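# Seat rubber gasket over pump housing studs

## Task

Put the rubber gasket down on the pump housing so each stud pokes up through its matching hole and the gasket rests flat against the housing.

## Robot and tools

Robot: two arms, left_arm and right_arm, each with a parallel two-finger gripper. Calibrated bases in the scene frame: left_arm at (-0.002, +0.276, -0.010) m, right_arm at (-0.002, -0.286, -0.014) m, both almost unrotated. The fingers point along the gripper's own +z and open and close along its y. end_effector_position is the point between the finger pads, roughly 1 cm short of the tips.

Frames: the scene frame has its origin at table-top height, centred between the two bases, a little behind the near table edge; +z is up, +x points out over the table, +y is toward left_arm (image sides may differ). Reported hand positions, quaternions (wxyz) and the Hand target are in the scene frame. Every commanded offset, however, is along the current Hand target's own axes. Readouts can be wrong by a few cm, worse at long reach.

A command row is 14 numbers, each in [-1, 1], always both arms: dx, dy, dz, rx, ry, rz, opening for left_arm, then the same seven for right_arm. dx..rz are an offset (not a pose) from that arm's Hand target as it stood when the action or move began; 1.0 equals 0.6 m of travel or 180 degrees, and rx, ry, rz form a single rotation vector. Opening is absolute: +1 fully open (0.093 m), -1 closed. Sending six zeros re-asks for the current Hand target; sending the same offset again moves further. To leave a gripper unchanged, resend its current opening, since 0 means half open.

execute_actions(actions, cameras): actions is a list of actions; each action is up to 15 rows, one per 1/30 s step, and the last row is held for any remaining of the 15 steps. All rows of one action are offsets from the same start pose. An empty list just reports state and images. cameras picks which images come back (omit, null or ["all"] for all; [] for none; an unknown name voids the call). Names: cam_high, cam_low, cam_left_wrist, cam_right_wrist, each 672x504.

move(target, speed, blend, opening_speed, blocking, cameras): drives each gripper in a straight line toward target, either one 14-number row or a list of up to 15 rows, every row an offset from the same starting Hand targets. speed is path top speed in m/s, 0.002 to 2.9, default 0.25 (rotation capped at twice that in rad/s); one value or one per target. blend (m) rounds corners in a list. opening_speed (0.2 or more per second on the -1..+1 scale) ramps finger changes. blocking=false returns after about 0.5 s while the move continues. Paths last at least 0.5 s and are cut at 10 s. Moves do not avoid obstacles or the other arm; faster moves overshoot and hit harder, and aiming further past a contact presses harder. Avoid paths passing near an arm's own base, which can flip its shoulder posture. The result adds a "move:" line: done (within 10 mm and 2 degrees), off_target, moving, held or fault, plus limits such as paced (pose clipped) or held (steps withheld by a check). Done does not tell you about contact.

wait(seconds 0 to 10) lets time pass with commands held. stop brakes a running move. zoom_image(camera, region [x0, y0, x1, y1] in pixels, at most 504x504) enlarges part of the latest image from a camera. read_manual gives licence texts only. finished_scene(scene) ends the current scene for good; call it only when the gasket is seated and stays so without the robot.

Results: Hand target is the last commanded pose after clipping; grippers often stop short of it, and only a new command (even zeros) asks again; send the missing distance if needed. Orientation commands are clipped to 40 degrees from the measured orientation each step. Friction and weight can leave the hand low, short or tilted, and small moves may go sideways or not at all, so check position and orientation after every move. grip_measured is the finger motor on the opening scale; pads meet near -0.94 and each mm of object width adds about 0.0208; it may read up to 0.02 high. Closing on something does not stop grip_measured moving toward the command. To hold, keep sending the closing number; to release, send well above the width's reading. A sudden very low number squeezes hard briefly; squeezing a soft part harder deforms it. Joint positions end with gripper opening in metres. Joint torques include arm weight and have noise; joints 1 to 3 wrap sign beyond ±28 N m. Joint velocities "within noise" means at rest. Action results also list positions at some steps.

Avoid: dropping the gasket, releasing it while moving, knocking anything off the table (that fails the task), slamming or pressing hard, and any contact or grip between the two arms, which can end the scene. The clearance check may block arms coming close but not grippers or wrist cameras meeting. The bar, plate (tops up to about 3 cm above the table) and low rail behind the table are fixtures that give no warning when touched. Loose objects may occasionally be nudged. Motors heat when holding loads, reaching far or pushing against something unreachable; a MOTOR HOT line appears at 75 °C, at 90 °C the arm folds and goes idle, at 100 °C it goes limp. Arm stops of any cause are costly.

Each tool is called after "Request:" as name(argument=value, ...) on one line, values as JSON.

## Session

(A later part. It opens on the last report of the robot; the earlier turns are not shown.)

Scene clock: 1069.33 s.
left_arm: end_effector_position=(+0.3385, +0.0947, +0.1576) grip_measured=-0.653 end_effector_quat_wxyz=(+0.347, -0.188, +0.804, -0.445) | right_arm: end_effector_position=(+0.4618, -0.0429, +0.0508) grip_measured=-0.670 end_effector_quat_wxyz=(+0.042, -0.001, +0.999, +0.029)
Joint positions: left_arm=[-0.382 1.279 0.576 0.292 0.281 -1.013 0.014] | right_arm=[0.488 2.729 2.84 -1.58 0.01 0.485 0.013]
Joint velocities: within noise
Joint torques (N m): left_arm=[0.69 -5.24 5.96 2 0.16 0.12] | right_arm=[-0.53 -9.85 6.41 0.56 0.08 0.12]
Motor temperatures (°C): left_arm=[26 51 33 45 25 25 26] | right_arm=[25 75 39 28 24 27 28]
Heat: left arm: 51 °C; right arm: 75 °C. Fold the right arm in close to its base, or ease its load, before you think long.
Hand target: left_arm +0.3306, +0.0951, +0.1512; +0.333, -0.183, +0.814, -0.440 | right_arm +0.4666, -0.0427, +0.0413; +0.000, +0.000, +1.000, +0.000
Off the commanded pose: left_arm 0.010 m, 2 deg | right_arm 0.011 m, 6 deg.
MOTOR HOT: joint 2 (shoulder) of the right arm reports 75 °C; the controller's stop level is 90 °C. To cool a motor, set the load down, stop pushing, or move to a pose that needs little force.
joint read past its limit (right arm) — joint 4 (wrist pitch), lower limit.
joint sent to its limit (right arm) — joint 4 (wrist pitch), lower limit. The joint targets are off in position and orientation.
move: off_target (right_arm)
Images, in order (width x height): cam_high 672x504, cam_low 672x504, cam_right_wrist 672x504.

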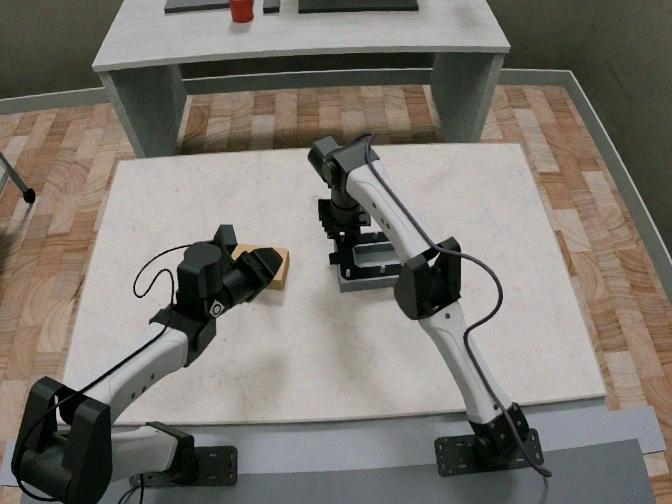

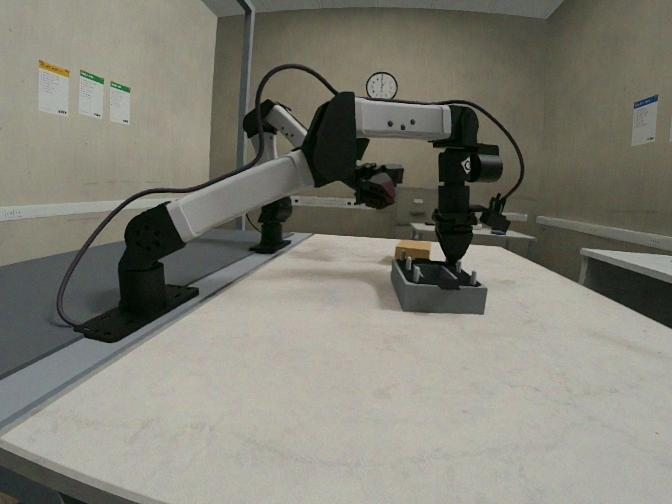

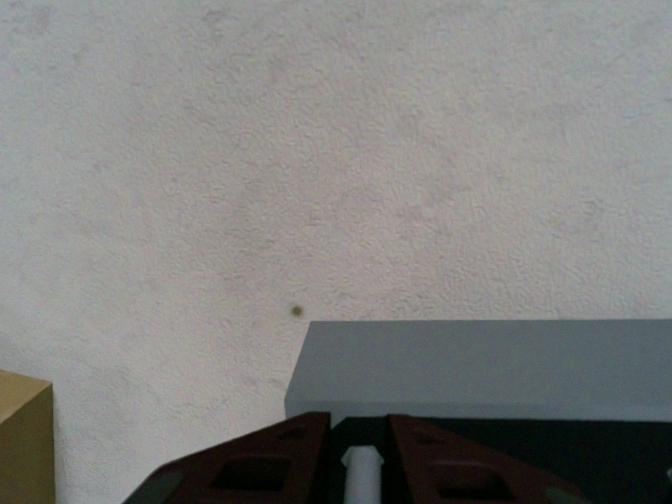

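Fully down on TL. Lift off and check.

Request:
move(target=[[0,0,0,0,0,0,-0.65,0,0,-0.08,0,0,0,-0.67],[-0.02,-0.02,-0.1,0,0,0,-0.65,0.02,-0.1,-0.3,0,0,0,-0.67],[-0.02,-0.02,-0.1,0,0,0,-0.65,0.15,-0.38,-0.3,0,0,0,-0.67]], speed=[0.06,0.15,0.2])

Request:
zoom_image(camera="cam_low", region=[380, 225, 500, 320])

Request:
zoom_image(camera="cam_high", region=[320, 190, 440, 300])

Request:
zoom_image(camera="cam_left_wrist", region=[190, 150, 440, 400])

Scene clock: 1080.43 s.
left_arm: end_effector_position=(+0.3015, +0.1326, +0.1868) grip_measured=-0.653 end_effector_quat_wxyz=(+0.342, -0.190, +0.809, -0.440) | right_arm: end_effector_position=(+0.3808, -0.2724, +0.2083) grip_measured=-0.670 end_effector_quat_wxyz=(+0.080, +0.014, +0.997, +0.010)
Joint positions: left_arm=[-0.272 1.001 0.576 -0.021 0.379 -0.962 0.014] | right_arm=[0.051 1.914 2.094 -1.58 0.01 0.078 0.013]
Joint velocities: within noise
Joint torques (N m): left_arm=[0.7 -2.89 8.38 1.94 0.21 0.12] | right_arm=[0.4 -10.54 3.93 0.73 0.01 -0.06]
Motor temperatures (°C): left_arm=[26 50 33 45 25 25 26] | right_arm=[25 76 39 28 24 27 28]
Heat: left arm: 50 °C; right arm: 76 °C. Fold the right arm in close to its base, or ease its load, before you think long.
Hand target: left_arm +0.2970, +0.1313, +0.1892; +0.333, -0.183, +0.814, -0.440 | right_arm +0.3766, -0.2707, +0.2214; +0.000, +0.000, +1.000, +0.000
Off the commanded pose: left_arm 0.005 m, 1 deg | right_arm 0.014 m, 9 deg.
MOTOR HOT: still on. Joint 2 (shoulder) of the right arm reports 76 °C.
joint read past its limit (right arm) — joint 4 (wrist pitch), lower limit.
joint sent to its limit (right arm) — joint 4 (wrist pitch), lower limit. The joint targets are off in position and orientation.
move: off_target (right_arm)

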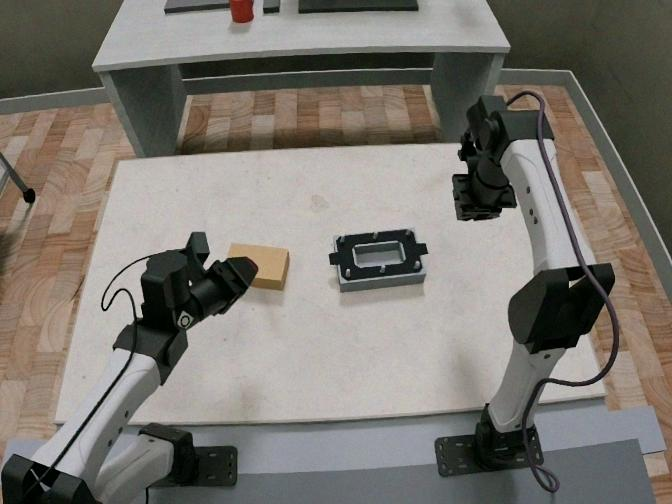

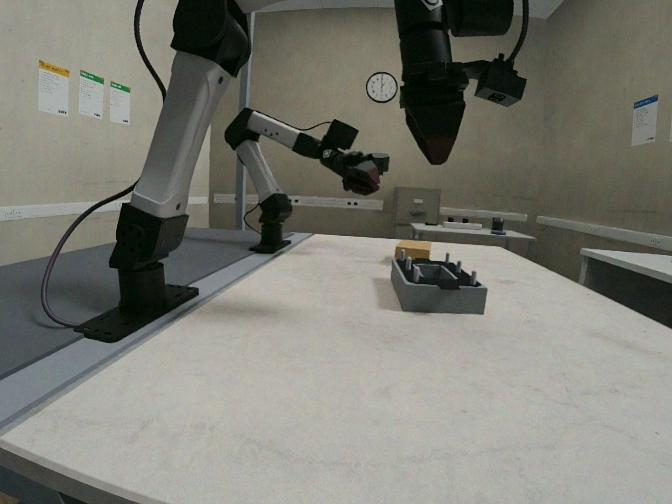

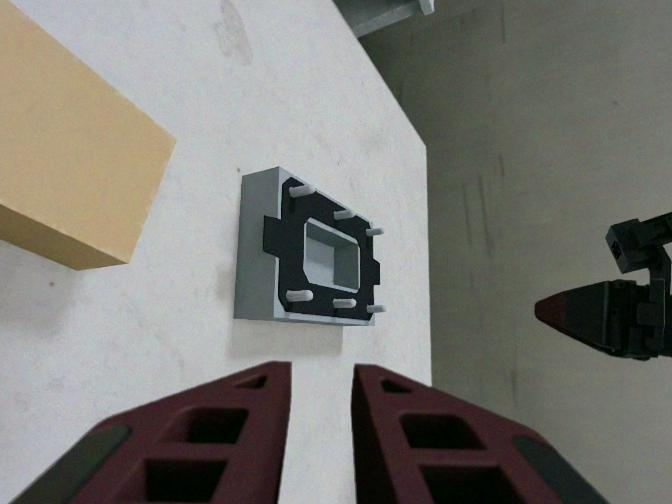

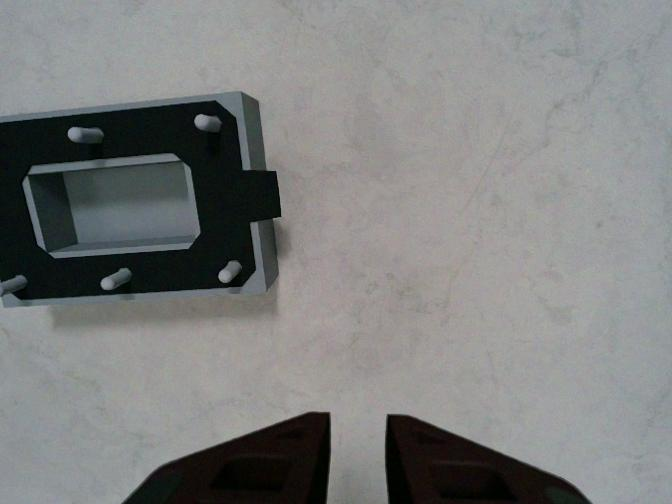

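Scaled by 4.200.

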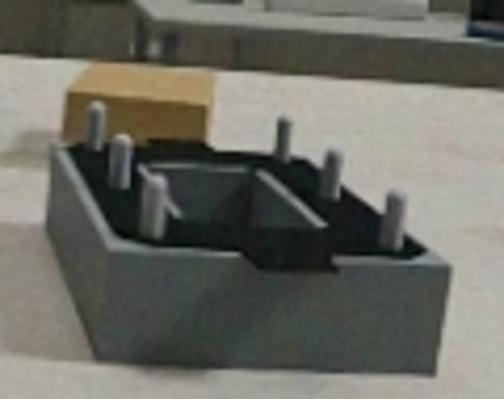

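Scaled by 4.200.

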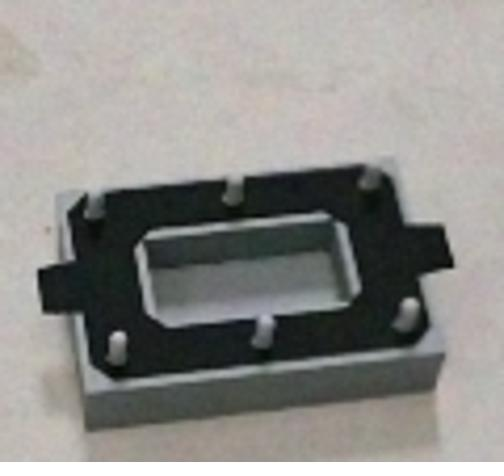

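Scaled by 2.016.

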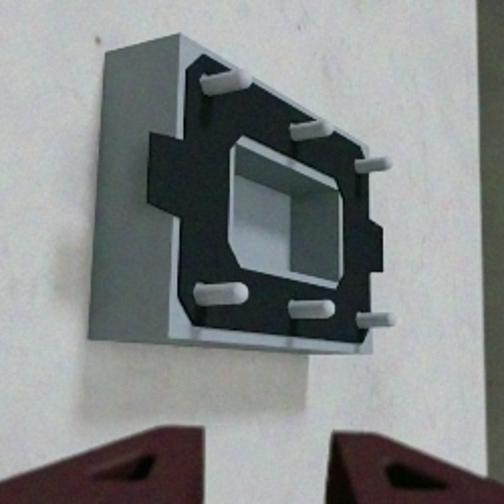

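Perfectly seated and flat on all six studs.

Request:
finished_scene(scene=1)

The scene is finished: the task was done.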